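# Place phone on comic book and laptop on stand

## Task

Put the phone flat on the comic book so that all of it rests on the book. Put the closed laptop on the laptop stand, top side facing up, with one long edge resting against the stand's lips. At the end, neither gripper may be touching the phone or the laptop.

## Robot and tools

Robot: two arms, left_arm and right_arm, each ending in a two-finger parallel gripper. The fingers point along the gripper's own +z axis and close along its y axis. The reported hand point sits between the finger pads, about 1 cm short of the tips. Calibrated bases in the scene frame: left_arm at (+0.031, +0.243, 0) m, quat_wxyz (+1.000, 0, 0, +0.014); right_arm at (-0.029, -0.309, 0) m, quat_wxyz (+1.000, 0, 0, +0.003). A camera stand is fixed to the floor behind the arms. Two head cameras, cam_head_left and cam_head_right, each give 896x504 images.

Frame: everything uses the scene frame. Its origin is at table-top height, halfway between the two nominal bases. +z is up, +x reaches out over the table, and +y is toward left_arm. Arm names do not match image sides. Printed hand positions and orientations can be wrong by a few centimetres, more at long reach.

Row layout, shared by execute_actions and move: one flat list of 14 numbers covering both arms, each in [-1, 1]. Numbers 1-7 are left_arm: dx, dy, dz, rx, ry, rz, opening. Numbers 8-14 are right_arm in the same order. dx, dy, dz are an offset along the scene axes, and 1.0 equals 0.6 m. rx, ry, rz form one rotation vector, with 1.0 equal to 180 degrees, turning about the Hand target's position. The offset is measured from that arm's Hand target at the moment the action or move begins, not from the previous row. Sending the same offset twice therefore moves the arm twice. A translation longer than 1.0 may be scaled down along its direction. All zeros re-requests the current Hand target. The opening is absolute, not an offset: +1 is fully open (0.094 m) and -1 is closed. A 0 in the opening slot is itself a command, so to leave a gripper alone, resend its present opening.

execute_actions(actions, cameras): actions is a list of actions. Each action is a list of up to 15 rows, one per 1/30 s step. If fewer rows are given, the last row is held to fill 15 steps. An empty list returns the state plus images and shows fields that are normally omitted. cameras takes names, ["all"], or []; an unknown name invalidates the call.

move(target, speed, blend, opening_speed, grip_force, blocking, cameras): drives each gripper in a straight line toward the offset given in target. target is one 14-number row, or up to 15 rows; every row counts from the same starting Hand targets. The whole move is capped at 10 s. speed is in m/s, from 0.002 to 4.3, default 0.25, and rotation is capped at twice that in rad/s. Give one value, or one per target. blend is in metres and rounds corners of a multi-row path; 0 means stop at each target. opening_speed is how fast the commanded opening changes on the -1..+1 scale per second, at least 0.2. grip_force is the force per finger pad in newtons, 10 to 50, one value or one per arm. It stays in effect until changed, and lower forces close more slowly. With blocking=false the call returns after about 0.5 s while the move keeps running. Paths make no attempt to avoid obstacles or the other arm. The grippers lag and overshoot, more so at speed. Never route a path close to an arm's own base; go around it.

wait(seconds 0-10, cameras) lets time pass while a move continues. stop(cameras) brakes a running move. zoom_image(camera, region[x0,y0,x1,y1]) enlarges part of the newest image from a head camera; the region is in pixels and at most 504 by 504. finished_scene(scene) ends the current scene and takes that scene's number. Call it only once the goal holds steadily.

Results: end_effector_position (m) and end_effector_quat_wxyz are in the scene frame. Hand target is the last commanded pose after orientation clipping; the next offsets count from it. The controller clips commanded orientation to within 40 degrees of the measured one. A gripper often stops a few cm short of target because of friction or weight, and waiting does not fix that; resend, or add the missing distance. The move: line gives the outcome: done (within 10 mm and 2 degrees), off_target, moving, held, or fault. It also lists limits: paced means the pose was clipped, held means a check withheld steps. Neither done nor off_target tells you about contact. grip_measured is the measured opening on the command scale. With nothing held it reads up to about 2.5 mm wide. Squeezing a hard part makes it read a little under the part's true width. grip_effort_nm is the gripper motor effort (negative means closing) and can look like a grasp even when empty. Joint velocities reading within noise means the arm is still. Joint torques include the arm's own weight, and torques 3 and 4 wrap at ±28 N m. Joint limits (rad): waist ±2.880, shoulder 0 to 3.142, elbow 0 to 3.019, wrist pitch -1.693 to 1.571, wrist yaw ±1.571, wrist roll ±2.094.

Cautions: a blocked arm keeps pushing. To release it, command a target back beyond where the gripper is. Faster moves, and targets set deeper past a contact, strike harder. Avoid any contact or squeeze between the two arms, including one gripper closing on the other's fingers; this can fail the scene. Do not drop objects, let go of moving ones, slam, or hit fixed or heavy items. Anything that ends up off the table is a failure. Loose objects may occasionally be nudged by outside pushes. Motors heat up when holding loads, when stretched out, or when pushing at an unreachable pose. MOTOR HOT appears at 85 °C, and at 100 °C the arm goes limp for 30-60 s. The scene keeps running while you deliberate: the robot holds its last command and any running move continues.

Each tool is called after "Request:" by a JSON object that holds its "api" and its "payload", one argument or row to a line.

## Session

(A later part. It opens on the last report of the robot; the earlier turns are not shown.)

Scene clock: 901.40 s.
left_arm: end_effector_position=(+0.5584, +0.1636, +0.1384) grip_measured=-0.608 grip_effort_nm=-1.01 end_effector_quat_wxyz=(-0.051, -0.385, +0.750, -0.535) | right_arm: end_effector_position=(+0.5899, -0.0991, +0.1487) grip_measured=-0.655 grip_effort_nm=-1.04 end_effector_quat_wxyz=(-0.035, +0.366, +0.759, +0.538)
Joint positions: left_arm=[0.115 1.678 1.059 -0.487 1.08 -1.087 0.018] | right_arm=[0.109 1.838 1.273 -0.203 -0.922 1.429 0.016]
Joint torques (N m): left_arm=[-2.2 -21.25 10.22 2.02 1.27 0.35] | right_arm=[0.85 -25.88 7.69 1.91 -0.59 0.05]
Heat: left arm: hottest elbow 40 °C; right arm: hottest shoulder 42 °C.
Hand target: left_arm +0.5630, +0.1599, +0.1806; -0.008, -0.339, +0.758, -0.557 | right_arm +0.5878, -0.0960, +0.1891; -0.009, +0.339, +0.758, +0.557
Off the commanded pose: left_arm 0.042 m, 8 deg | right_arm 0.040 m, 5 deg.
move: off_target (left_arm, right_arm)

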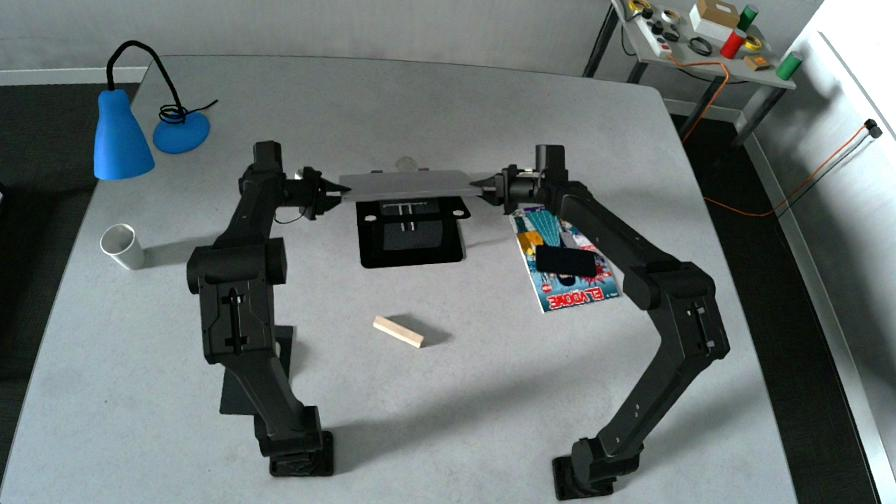

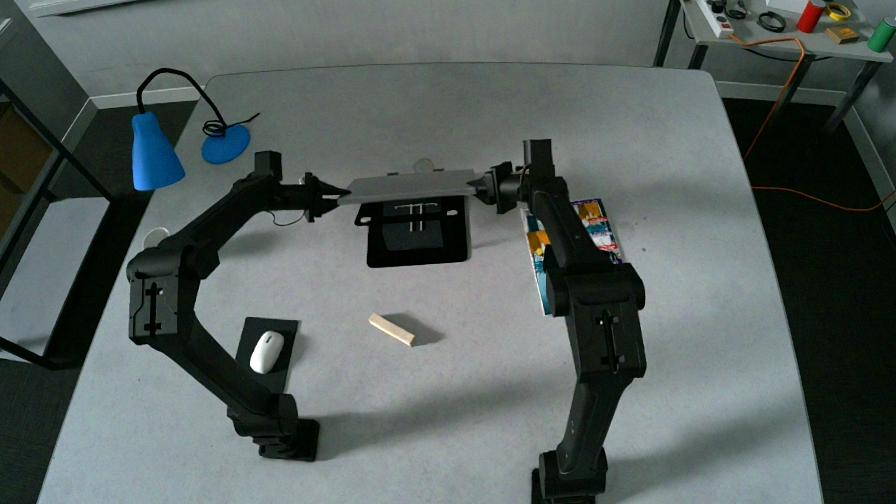

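Request:
{"api": "move", "payload": {
  "target": [-0.03,0,-0.07,0,0,0,-0.68,-0.03,0,-0.07,0,0,0,-0.68],
  "speed": 0.06,
  "cameras": ["all"]
}}

Request:
{"api": "zoom_image", "payload": {
  "camera": "cam_head_left",
  "region": [300, 130, 520, 260]
}}

Request:
{"api": "zoom_image", "payload": {
  "camera": "cam_head_right",
  "region": [300, 130, 520, 260]
}}

Scene clock: 904.87 s.
left_arm: end_effector_position=(+0.5477, +0.1626, +0.1231) grip_measured=-0.608 grip_effort_nm=-1.00 end_effector_quat_wxyz=(-0.024, -0.359, +0.755, -0.549) | right_arm: end_effector_position=(+0.5788, -0.1003, +0.1332) grip_measured=-0.655 grip_effort_nm=-1.04 end_effector_quat_wxyz=(-0.008, +0.343, +0.760, +0.552)
Joint positions: left_arm=[0.119 1.675 0.982 -0.353 1.095 -1.065 0.018] | right_arm=[0.109 1.833 1.188 -0.056 -0.922 1.416 0.016]
Joint torques (N m): left_arm=[-1.32 -19.49 7.99 1.65 0.8 0.19] | right_arm=[1.03 -23.18 6.31 1.11 -0.48 0.21]
Heat: left arm: hottest elbow 40 °C; right arm: hottest shoulder 42 °C.
Hand target: left_arm +0.5451, +0.1601, +0.1386; -0.008, -0.339, +0.758, -0.557 | right_arm +0.5697, -0.0960, +0.1471; -0.009, +0.339, +0.758, +0.557
Off the commanded pose: left_arm 0.016 m, 3 deg | right_arm 0.017 m, 1 deg.
move: off_target (left_arm, right_arm)

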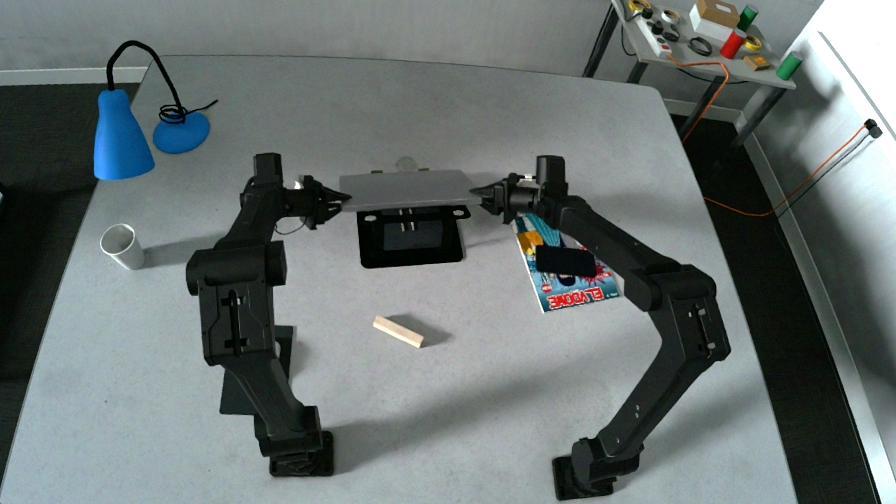

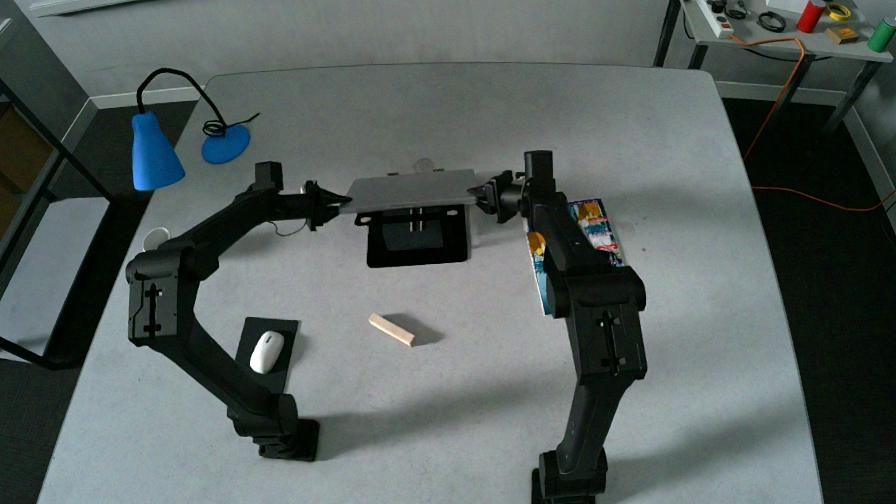

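Scaled by 2.291.

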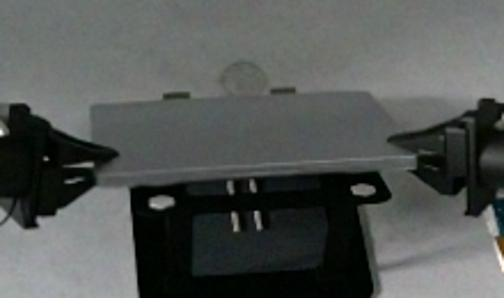

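Scaled by 2.291.

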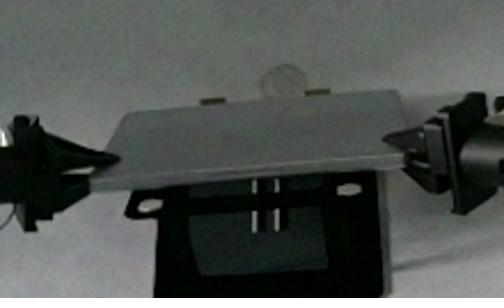

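Request:
{"api": "move", "payload": {
  "target": [0.0,0,-0.03,0,0,0,-0.65,0.0,0,-0.03,0,0,0,-0.65],
  "speed": 0.05,
  "cameras": ["all"]
}}

Request:
{"api": "zoom_image", "payload": {
  "camera": "cam_head_left",
  "region": [300, 130, 520, 260]
}}

Request:
{"api": "zoom_image", "payload": {
  "camera": "cam_head_right",
  "region": [300, 130, 520, 260]
}}

Scene clock: 908.87 s.
left_arm: end_effector_position=(+0.5463, +0.1626, +0.1199) grip_measured=-0.608 grip_effort_nm=-1.00 end_effector_quat_wxyz=(-0.014, -0.352, +0.755, -0.553) | right_arm: end_effector_position=(+0.5771, -0.1005, +0.1308) grip_measured=-0.650 grip_effort_nm=-1.04 end_effector_quat_wxyz=(+0.000, +0.337, +0.759, +0.557)
Joint positions: left_arm=[0.119 1.675 0.963 -0.308 1.097 -1.065 0.018] | right_arm=[0.109 1.833 1.17 -0.017 -0.922 1.415 0.016]
Joint torques (N m): left_arm=[-1.32 -15.33 8.12 1.54 0.74 0.19] | right_arm=[1.2 -20.72 6.43 1.33 -0.46 0.21]
Heat: left arm: hottest elbow 40 °C; right arm: hottest shoulder 42 °C.
Hand target: left_arm +0.5451, +0.1600, +0.1206; -0.008, -0.339, +0.758, -0.557 | right_arm +0.5698, -0.0960, +0.1293; -0.009, +0.339, +0.758, +0.557
Off the commanded pose: left_arm 0.003 m, 2 deg | right_arm 0.009 m, 1 deg.
move: done

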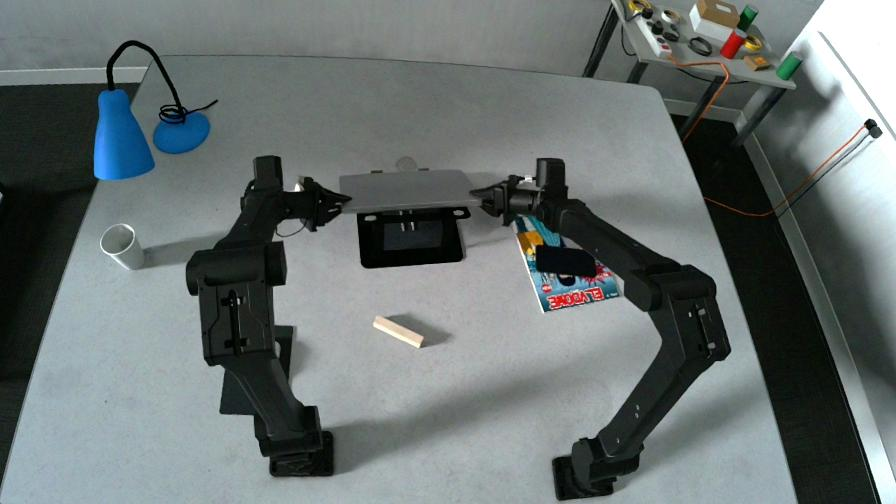

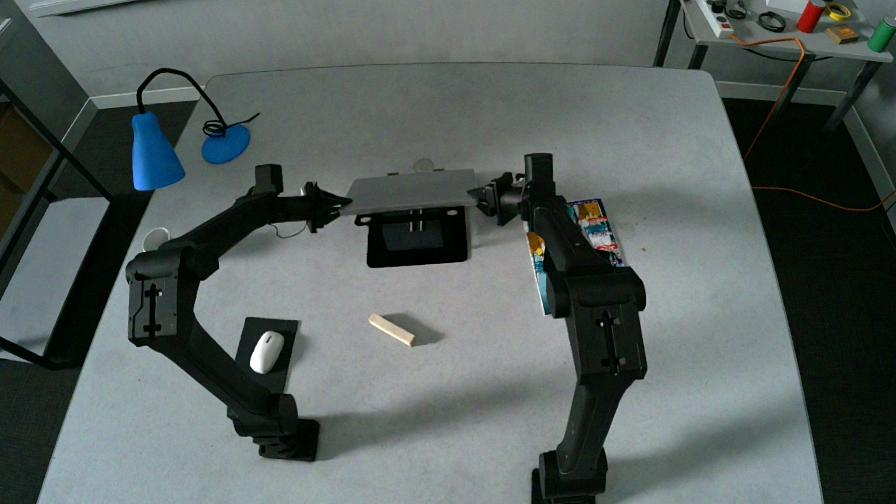

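Scaled by 2.291.

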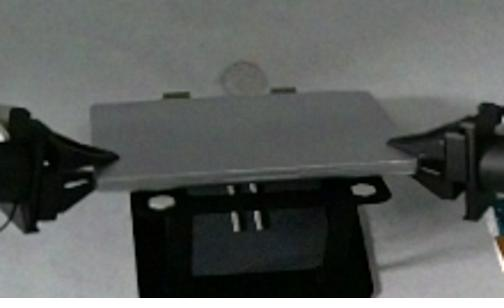

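Scaled by 2.291.

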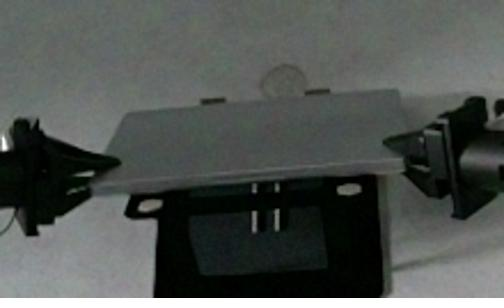

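Request:
{"api": "move", "payload": {
  "target": [0.03,0,-0.03,0,0,0,-0.65,0.03,0,-0.03,0,0,0,-0.65],
  "speed": 0.04,
  "cameras": ["all"]
}}

Request:
{"api": "zoom_image", "payload": {
  "camera": "cam_head_left",
  "region": [300, 130, 520, 260]
}}

Request:
{"api": "zoom_image", "payload": {
  "camera": "cam_head_right",
  "region": [300, 130, 520, 260]
}}

Scene clock: 915.10 s.
left_arm: end_effector_position=(+0.5514, +0.1631, +0.1095) grip_measured=-0.608 grip_effort_nm=-1.00 end_effector_quat_wxyz=(-0.010, -0.345, +0.754, -0.559) | right_arm: end_effector_position=(+0.5806, -0.1001, +0.1217) grip_measured=-0.648 grip_effort_nm=-1.04 end_effector_quat_wxyz=(+0.007, +0.330, +0.761, +0.559)
Joint positions: left_arm=[0.121 1.708 0.963 -0.258 1.11 -1.065 0.018] | right_arm=[0.109 1.855 1.17 0.016 -0.923 1.405 0.017]
Joint torques (N m): left_arm=[-1.55 -12.81 11.22 1.48 0.13 0.09] | right_arm=[0.91 -17.38 9.44 0.9 -0.51 0.27]
Heat: left arm: hottest elbow 39 °C; right arm: hottest shoulder 42 °C.
Hand target: left_arm +0.5631, +0.1600, +0.1026; -0.008, -0.339, +0.758, -0.557 | right_arm +0.5879, -0.0960, +0.1113; -0.009, +0.339, +0.758, +0.557
Off the commanded pose: left_arm 0.014 m, 1 deg | right_arm 0.013 m, 2 deg.
move: off_target (left_arm, right_arm)

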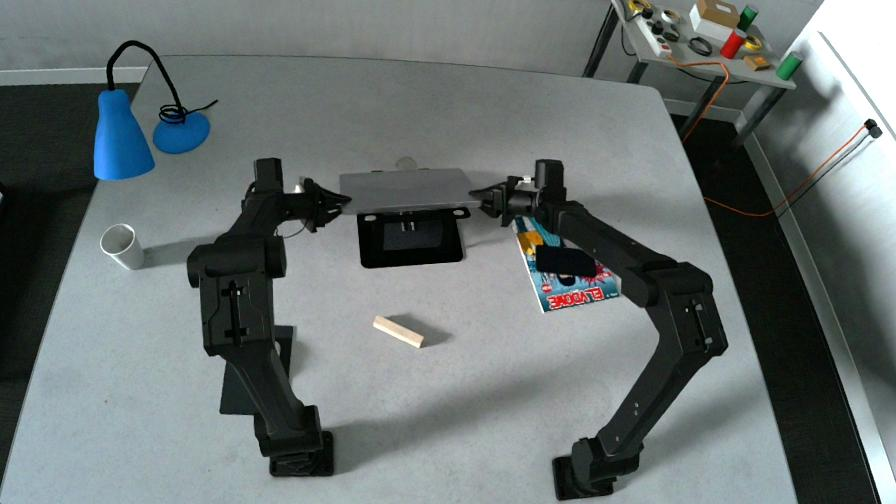

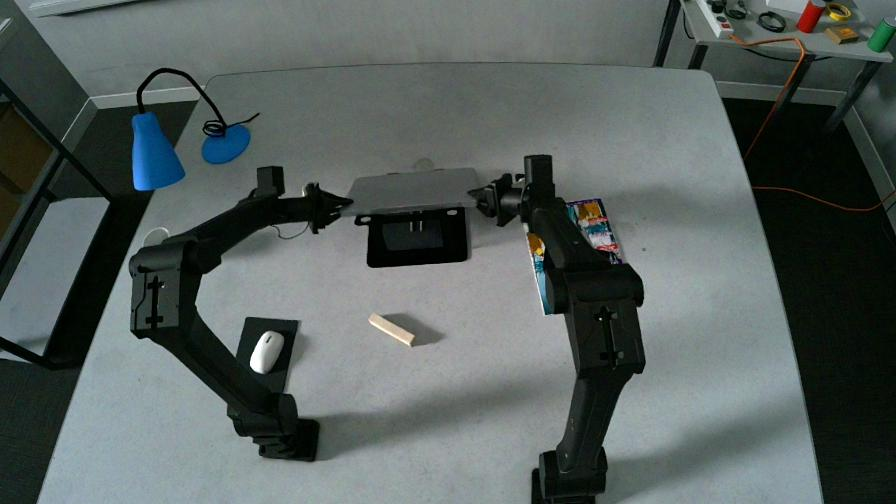

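Scaled by 2.291.

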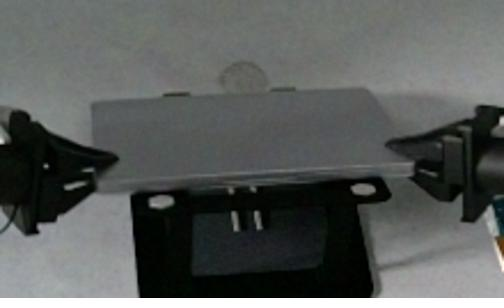

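Scaled by 2.291.

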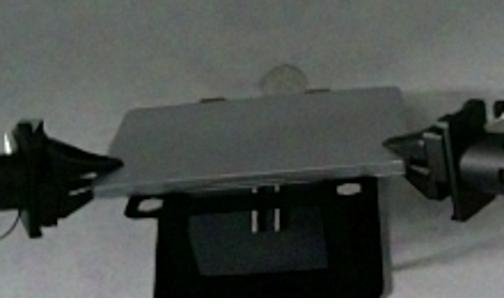

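Request:
{"api": "move", "payload": {
  "target": [0.03,0,-0.01,0,0,0,-0.65,0.03,0,-0.01,0,0,0,-0.65],
  "speed": 0.04,
  "cameras": ["all"]
}}

Request:
{"api": "zoom_image", "payload": {
  "camera": "cam_head_left",
  "region": [300, 130, 520, 260]
}}

Request:
{"api": "zoom_image", "payload": {
  "camera": "cam_head_right",
  "region": [300, 130, 520, 260]
}}

Scene clock: 920.10 s.
left_arm: end_effector_position=(+0.5648, +0.1651, +0.1010) grip_measured=-0.608 grip_effort_nm=-1.01 end_effector_quat_wxyz=(-0.010, -0.345, +0.754, -0.560) | right_arm: end_effector_position=(+0.5943, -0.0980, +0.1139) grip_measured=-0.648 grip_effort_nm=-1.04 end_effector_quat_wxyz=(+0.005, +0.328, +0.761, +0.560)
Joint positions: left_arm=[0.121 1.753 0.996 -0.243 1.111 -1.068 0.018] | right_arm=[0.109 1.899 1.212 0.016 -0.928 1.404 0.017]
Joint torques (N m): left_arm=[-2.43 -13.63 12.27 1.17 0 0.04] | right_arm=[0.56 -17.85 10.4 0.46 -0.44 0.26]
Heat: left arm: hottest elbow 39 °C; right arm: hottest shoulder 41 °C.
Hand target: left_arm +0.5811, +0.1600, +0.0966; -0.008, -0.339, +0.758, -0.557 | right_arm +0.6058, -0.0960, +0.1052; -0.009, +0.339, +0.758, +0.557
Off the commanded pose: left_arm 0.018 m, 1 deg | right_arm 0.015 m, 2 deg.
move: off_target (left_arm, right_arm)

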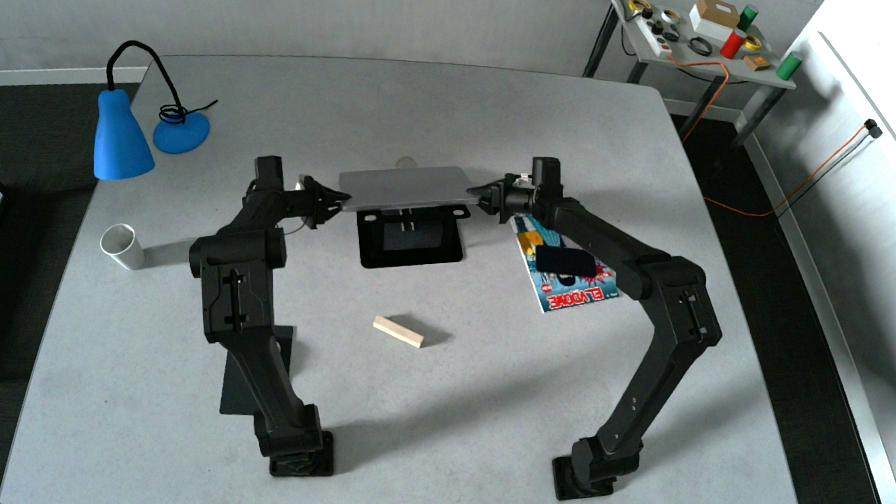

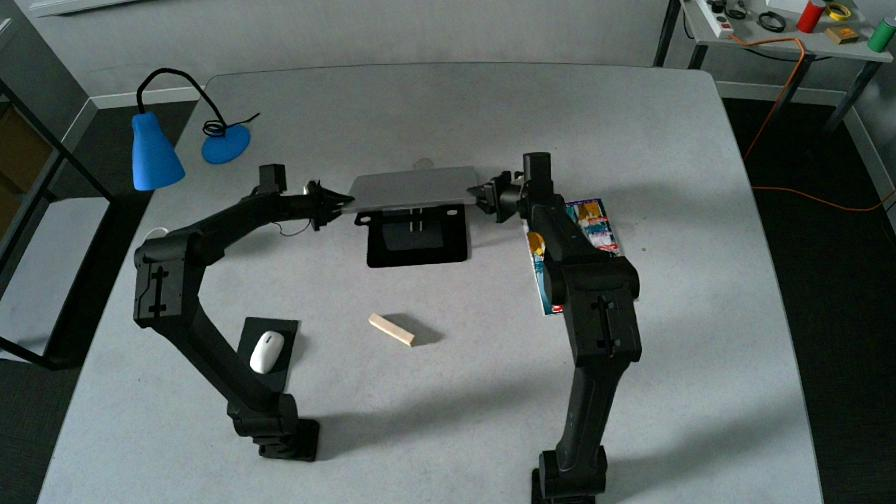

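Scaled by 2.291.

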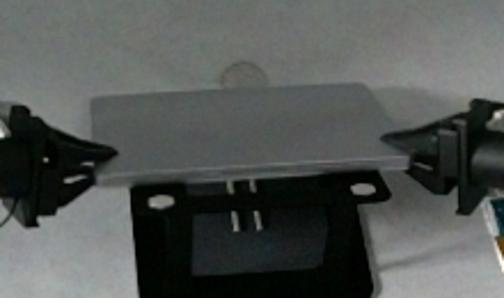

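Scaled by 2.291.

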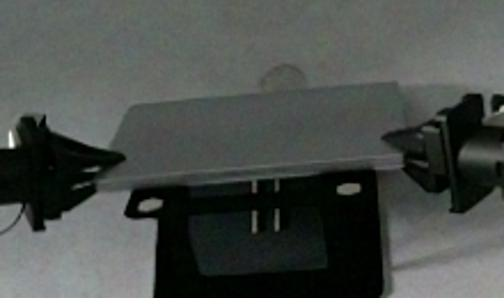

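Request:
{"api": "move", "payload": {
  "target": [0.02,0,-0.012,0,0,0,-0.65,0.02,0,-0.012,0,0,0,-0.65],
  "speed": 0.04,
  "cameras": ["all"]
}}

Request:
{"api": "zoom_image", "payload": {
  "camera": "cam_head_left",
  "region": [300, 130, 520, 260]
}}

Request:
{"api": "zoom_image", "payload": {
  "camera": "cam_head_right",
  "region": [300, 130, 520, 260]
}}

Scene clock: 924.30 s.
left_arm: end_effector_position=(+0.5700, +0.1650, +0.0998) grip_measured=-0.608 grip_effort_nm=-1.01 end_effector_quat_wxyz=(-0.014, -0.343, +0.751, -0.563) | right_arm: end_effector_position=(+0.5993, -0.0964, +0.1128) grip_measured=-0.648 grip_effort_nm=-1.04 end_effector_quat_wxyz=(+0.002, +0.325, +0.760, +0.563)
Joint positions: left_arm=[0.121 1.77 1.012 -0.242 1.122 -1.072 0.018] | right_arm=[0.109 1.915 1.231 0.016 -0.939 1.404 0.017]
Joint torques (N m): left_arm=[-2.96 -12.34 13.39 1.65 -0.45 0.06] | right_arm=[0.44 -16.67 11.48 0.44 -0.11 0.24]
Heat: left arm: hottest elbow 39 °C; right arm: hottest shoulder 41 °C.
Hand target: left_arm +0.5931, +0.1600, +0.0895; -0.008, -0.339, +0.758, -0.557 | right_arm +0.6179, -0.0960, +0.0980; -0.009, +0.339, +0.758, +0.557
Off the commanded pose: left_arm 0.026 m, 1 deg | right_arm 0.024 m, 2 deg.
move: off_target (left_arm, right_arm)

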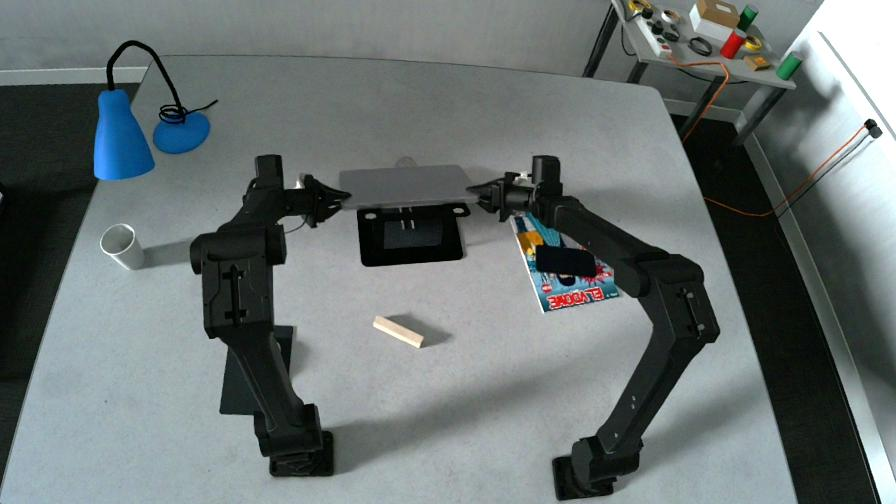

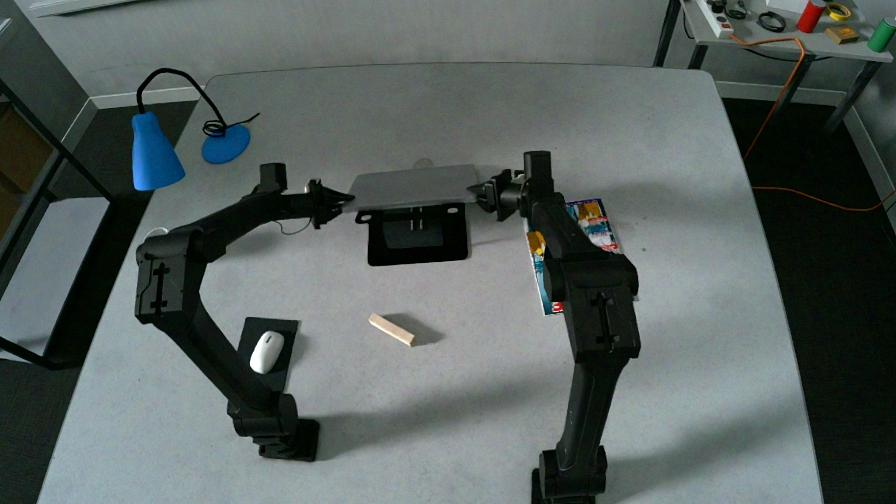

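Scaled by 2.291.

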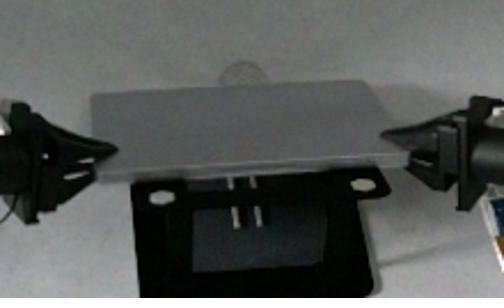

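Scaled by 2.291.

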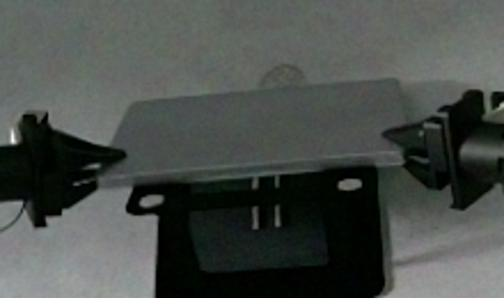

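Request:
{"api": "move", "payload": {
  "target": [-0.015,0,0.015,0,0,0,-0.62,-0.015,0,0.015,0,0,0,-0.65],
  "speed": 0.04
}}

Request:
{"api": "move", "payload": {
  "target": [0,0,0.0,0,0,0,-0.35,0,0,0.0,0,0,0,-0.4],
  "opening_speed": 0.25,
  "cameras": ["all"]
}}

Request:
{"api": "zoom_image", "payload": {
  "camera": "cam_head_left",
  "region": [300, 130, 520, 260]
}}

Request:
{"api": "zoom_image", "payload": {
  "camera": "cam_head_right",
  "region": [300, 130, 520, 260]
}}

Scene clock: 929.93 s.
left_arm: end_effector_position=(+0.5700, +0.1650, +0.0998) grip_measured=-0.608 grip_effort_nm=-1.01 end_effector_quat_wxyz=(-0.014, -0.343, +0.751, -0.563) | right_arm: end_effector_position=(+0.5990, -0.0965, +0.1125) grip_measured=-0.648 grip_effort_nm=-1.04 end_effector_quat_wxyz=(+0.001, +0.325, +0.760, +0.563)
Joint positions: left_arm=[0.121 1.77 1.012 -0.242 1.122 -1.072 0.018] | right_arm=[0.109 1.915 1.231 0.013 -0.939 1.404 0.017]
Joint torques (N m): left_arm=[-2.37 -14.27 12.03 0.98 -0.45 0.03] | right_arm=[0.44 -19.14 9.99 0.24 -0.07 0.25]
Heat: left arm: hottest elbow 39 °C; right arm: hottest shoulder 41 °C.
Hand target: left_arm +0.5842, +0.1600, +0.0985; -0.008, -0.339, +0.758, -0.557 | right_arm +0.6088, -0.0960, +0.1069; -0.009, +0.339, +0.758, +0.557
Off the commanded pose: left_arm 0.015 m, 1 deg | right_arm 0.011 m, 2 deg.
move: off_target (left_arm, right_arm)

Scene clock: 931.30 s.
left_arm: end_effector_position=(+0.5710, +0.1657, +0.0958) grip_measured=-0.353 grip_effort_nm=0.13 end_effector_quat_wxyz=(-0.011, -0.348, +0.754, -0.557) | right_arm: end_effector_position=(+0.5973, -0.0969, +0.1098) grip_measured=-0.402 grip_effort_nm=0.07 end_effector_quat_wxyz=(-0.007, +0.334, +0.759, +0.558)
Joint positions: left_arm=[0.119 1.774 1.012 -0.242 1.105 -1.072 0.03] | right_arm=[0.109 1.915 1.231 -0.004 -0.937 1.413 0.028]
Joint torques (N m): left_arm=[-3.08 -15.03 11.81 1.22 0.25 0.09] | right_arm=[0.56 -19.19 9.99 0.75 -0.16 0.16]
Heat: left arm: hottest elbow 39 °C; right arm: hottest shoulder 41 °C.
Hand target: left_arm +0.5842, +0.1600, +0.0985; -0.008, -0.339, +0.758, -0.557 | right_arm +0.6088, -0.0959, +0.1070; -0.009, +0.339, +0.758, +0.557
Off the commanded pose: left_arm 0.015 m, 1 deg | right_arm 0.012 m, 1 deg.
move: off_target (left_arm, right_arm)

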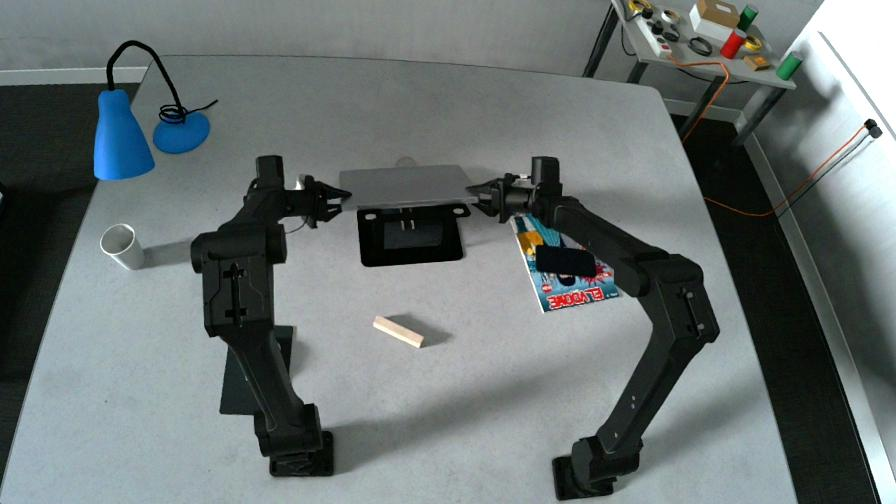

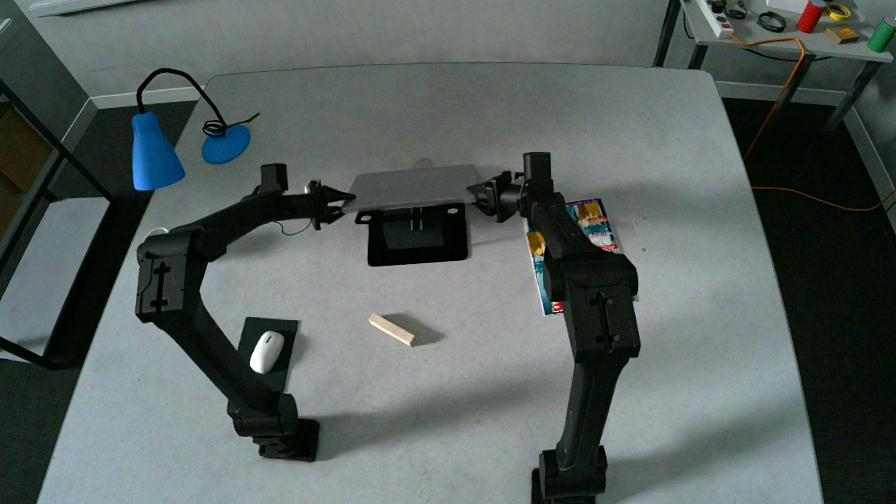

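Scaled by 2.291.

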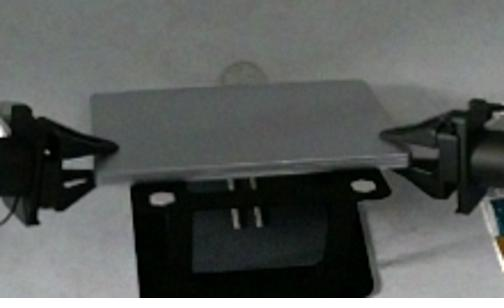

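Scaled by 2.291.

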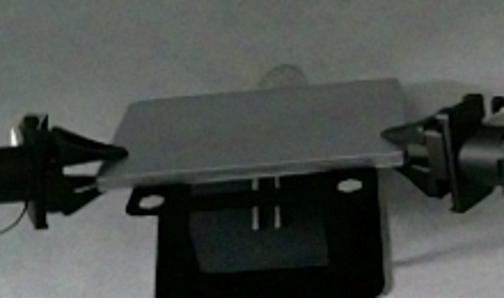

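Request:
{"api": "move", "payload": {
  "target": [
    [0,0,0.01,0,0,0,-0.2,0,0,0.015,0,0,0,-0.2],
    [-0.04,0.12,0.01,0,0,0,-0.2,-0.04,-0.12,0.015,0,0,0,-0.2],
    [-0.2,0.16,0.15,0,0,0,-0.2,-0.22,-0.16,0.25,0,0,0,-0.2]
  ],
  "speed": [0.05,0.08,0.2],
  "blend": [0,0.02,0],
  "cameras": ["all"]
}}

Request:
{"api": "zoom_image", "payload": {
  "camera": "cam_head_left",
  "region": [300, 130, 520, 260]
}}

Request:
{"api": "zoom_image", "payload": {
  "camera": "cam_head_right",
  "region": [300, 130, 520, 260]
}}

Request:
{"api": "zoom_image", "payload": {
  "camera": "cam_head_left",
  "region": [480, 180, 640, 320]
}}

Scene clock: 939.73 s.
left_arm: end_effector_position=(+0.4647, +0.2500, +0.1829) grip_measured=-0.201 grip_effort_nm=0.10 end_effector_quat_wxyz=(-0.016, -0.339, +0.759, -0.556) | right_arm: end_effector_position=(+0.4802, -0.1858, +0.2615) grip_measured=-0.201 grip_effort_nm=0.06 end_effector_quat_wxyz=(-0.007, +0.332, +0.760, +0.559)
Joint positions: left_arm=[0.369 1.527 1.01 -1.069 1.179 -0.433 0.038] | right_arm=[-0.061 1.443 1.092 -0.524 -1.061 1.189 0.038]
Joint torques (N m): left_arm=[-0.5 -14.74 9.51 0.03 0.61 0.17] | right_arm=[-0.26 -15.09 7.76 0.65 -0.44 0.01]
Heat: left arm: hottest elbow 39 °C; right arm: hottest elbow 41 °C.
Hand target: left_arm +0.4641, +0.2560, +0.1884; -0.008, -0.340, +0.758, -0.557 | right_arm +0.4768, -0.1921, +0.2569; -0.009, +0.339, +0.758, +0.557
Off the commanded pose: left_arm 0.008 m, 1 deg | right_arm 0.008 m, 1 deg.
move: done

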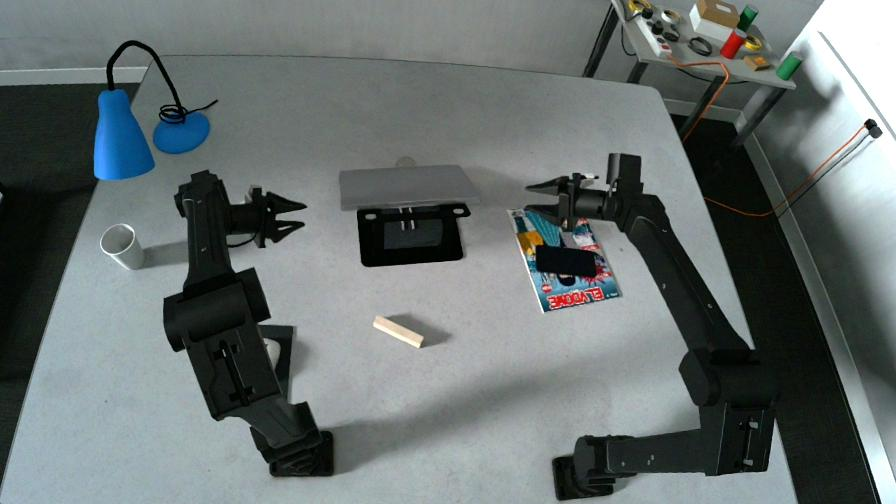

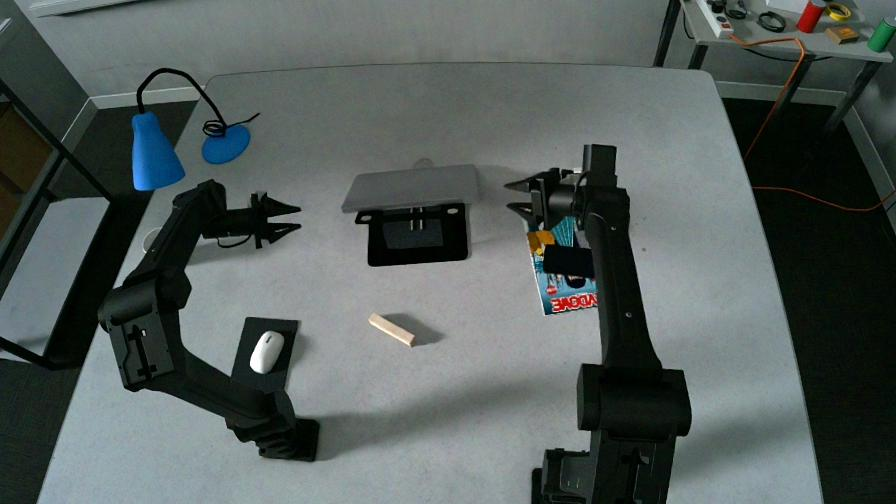

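Scaled by 2.291.

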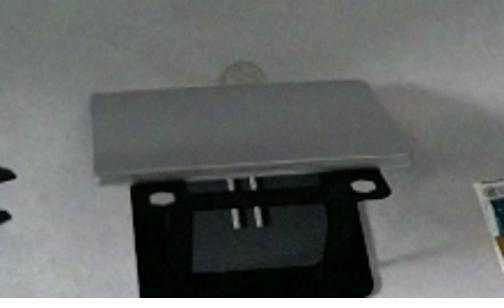

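Scaled by 2.291.

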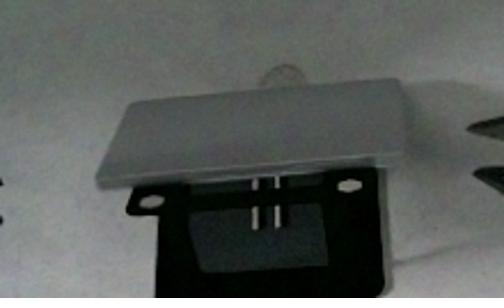

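Scaled by 3.150.

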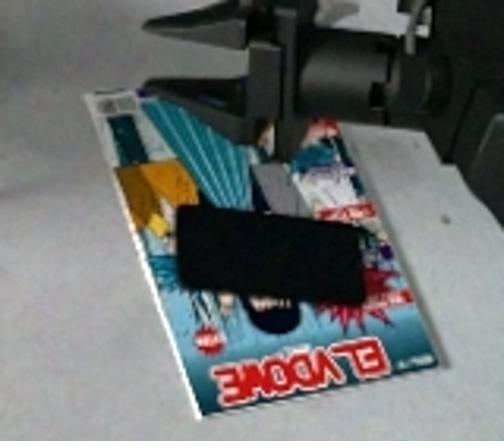

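Request:
{"api": "finished_scene", "payload": {
  "scene": 1
}}

The scene is finished: the task was done.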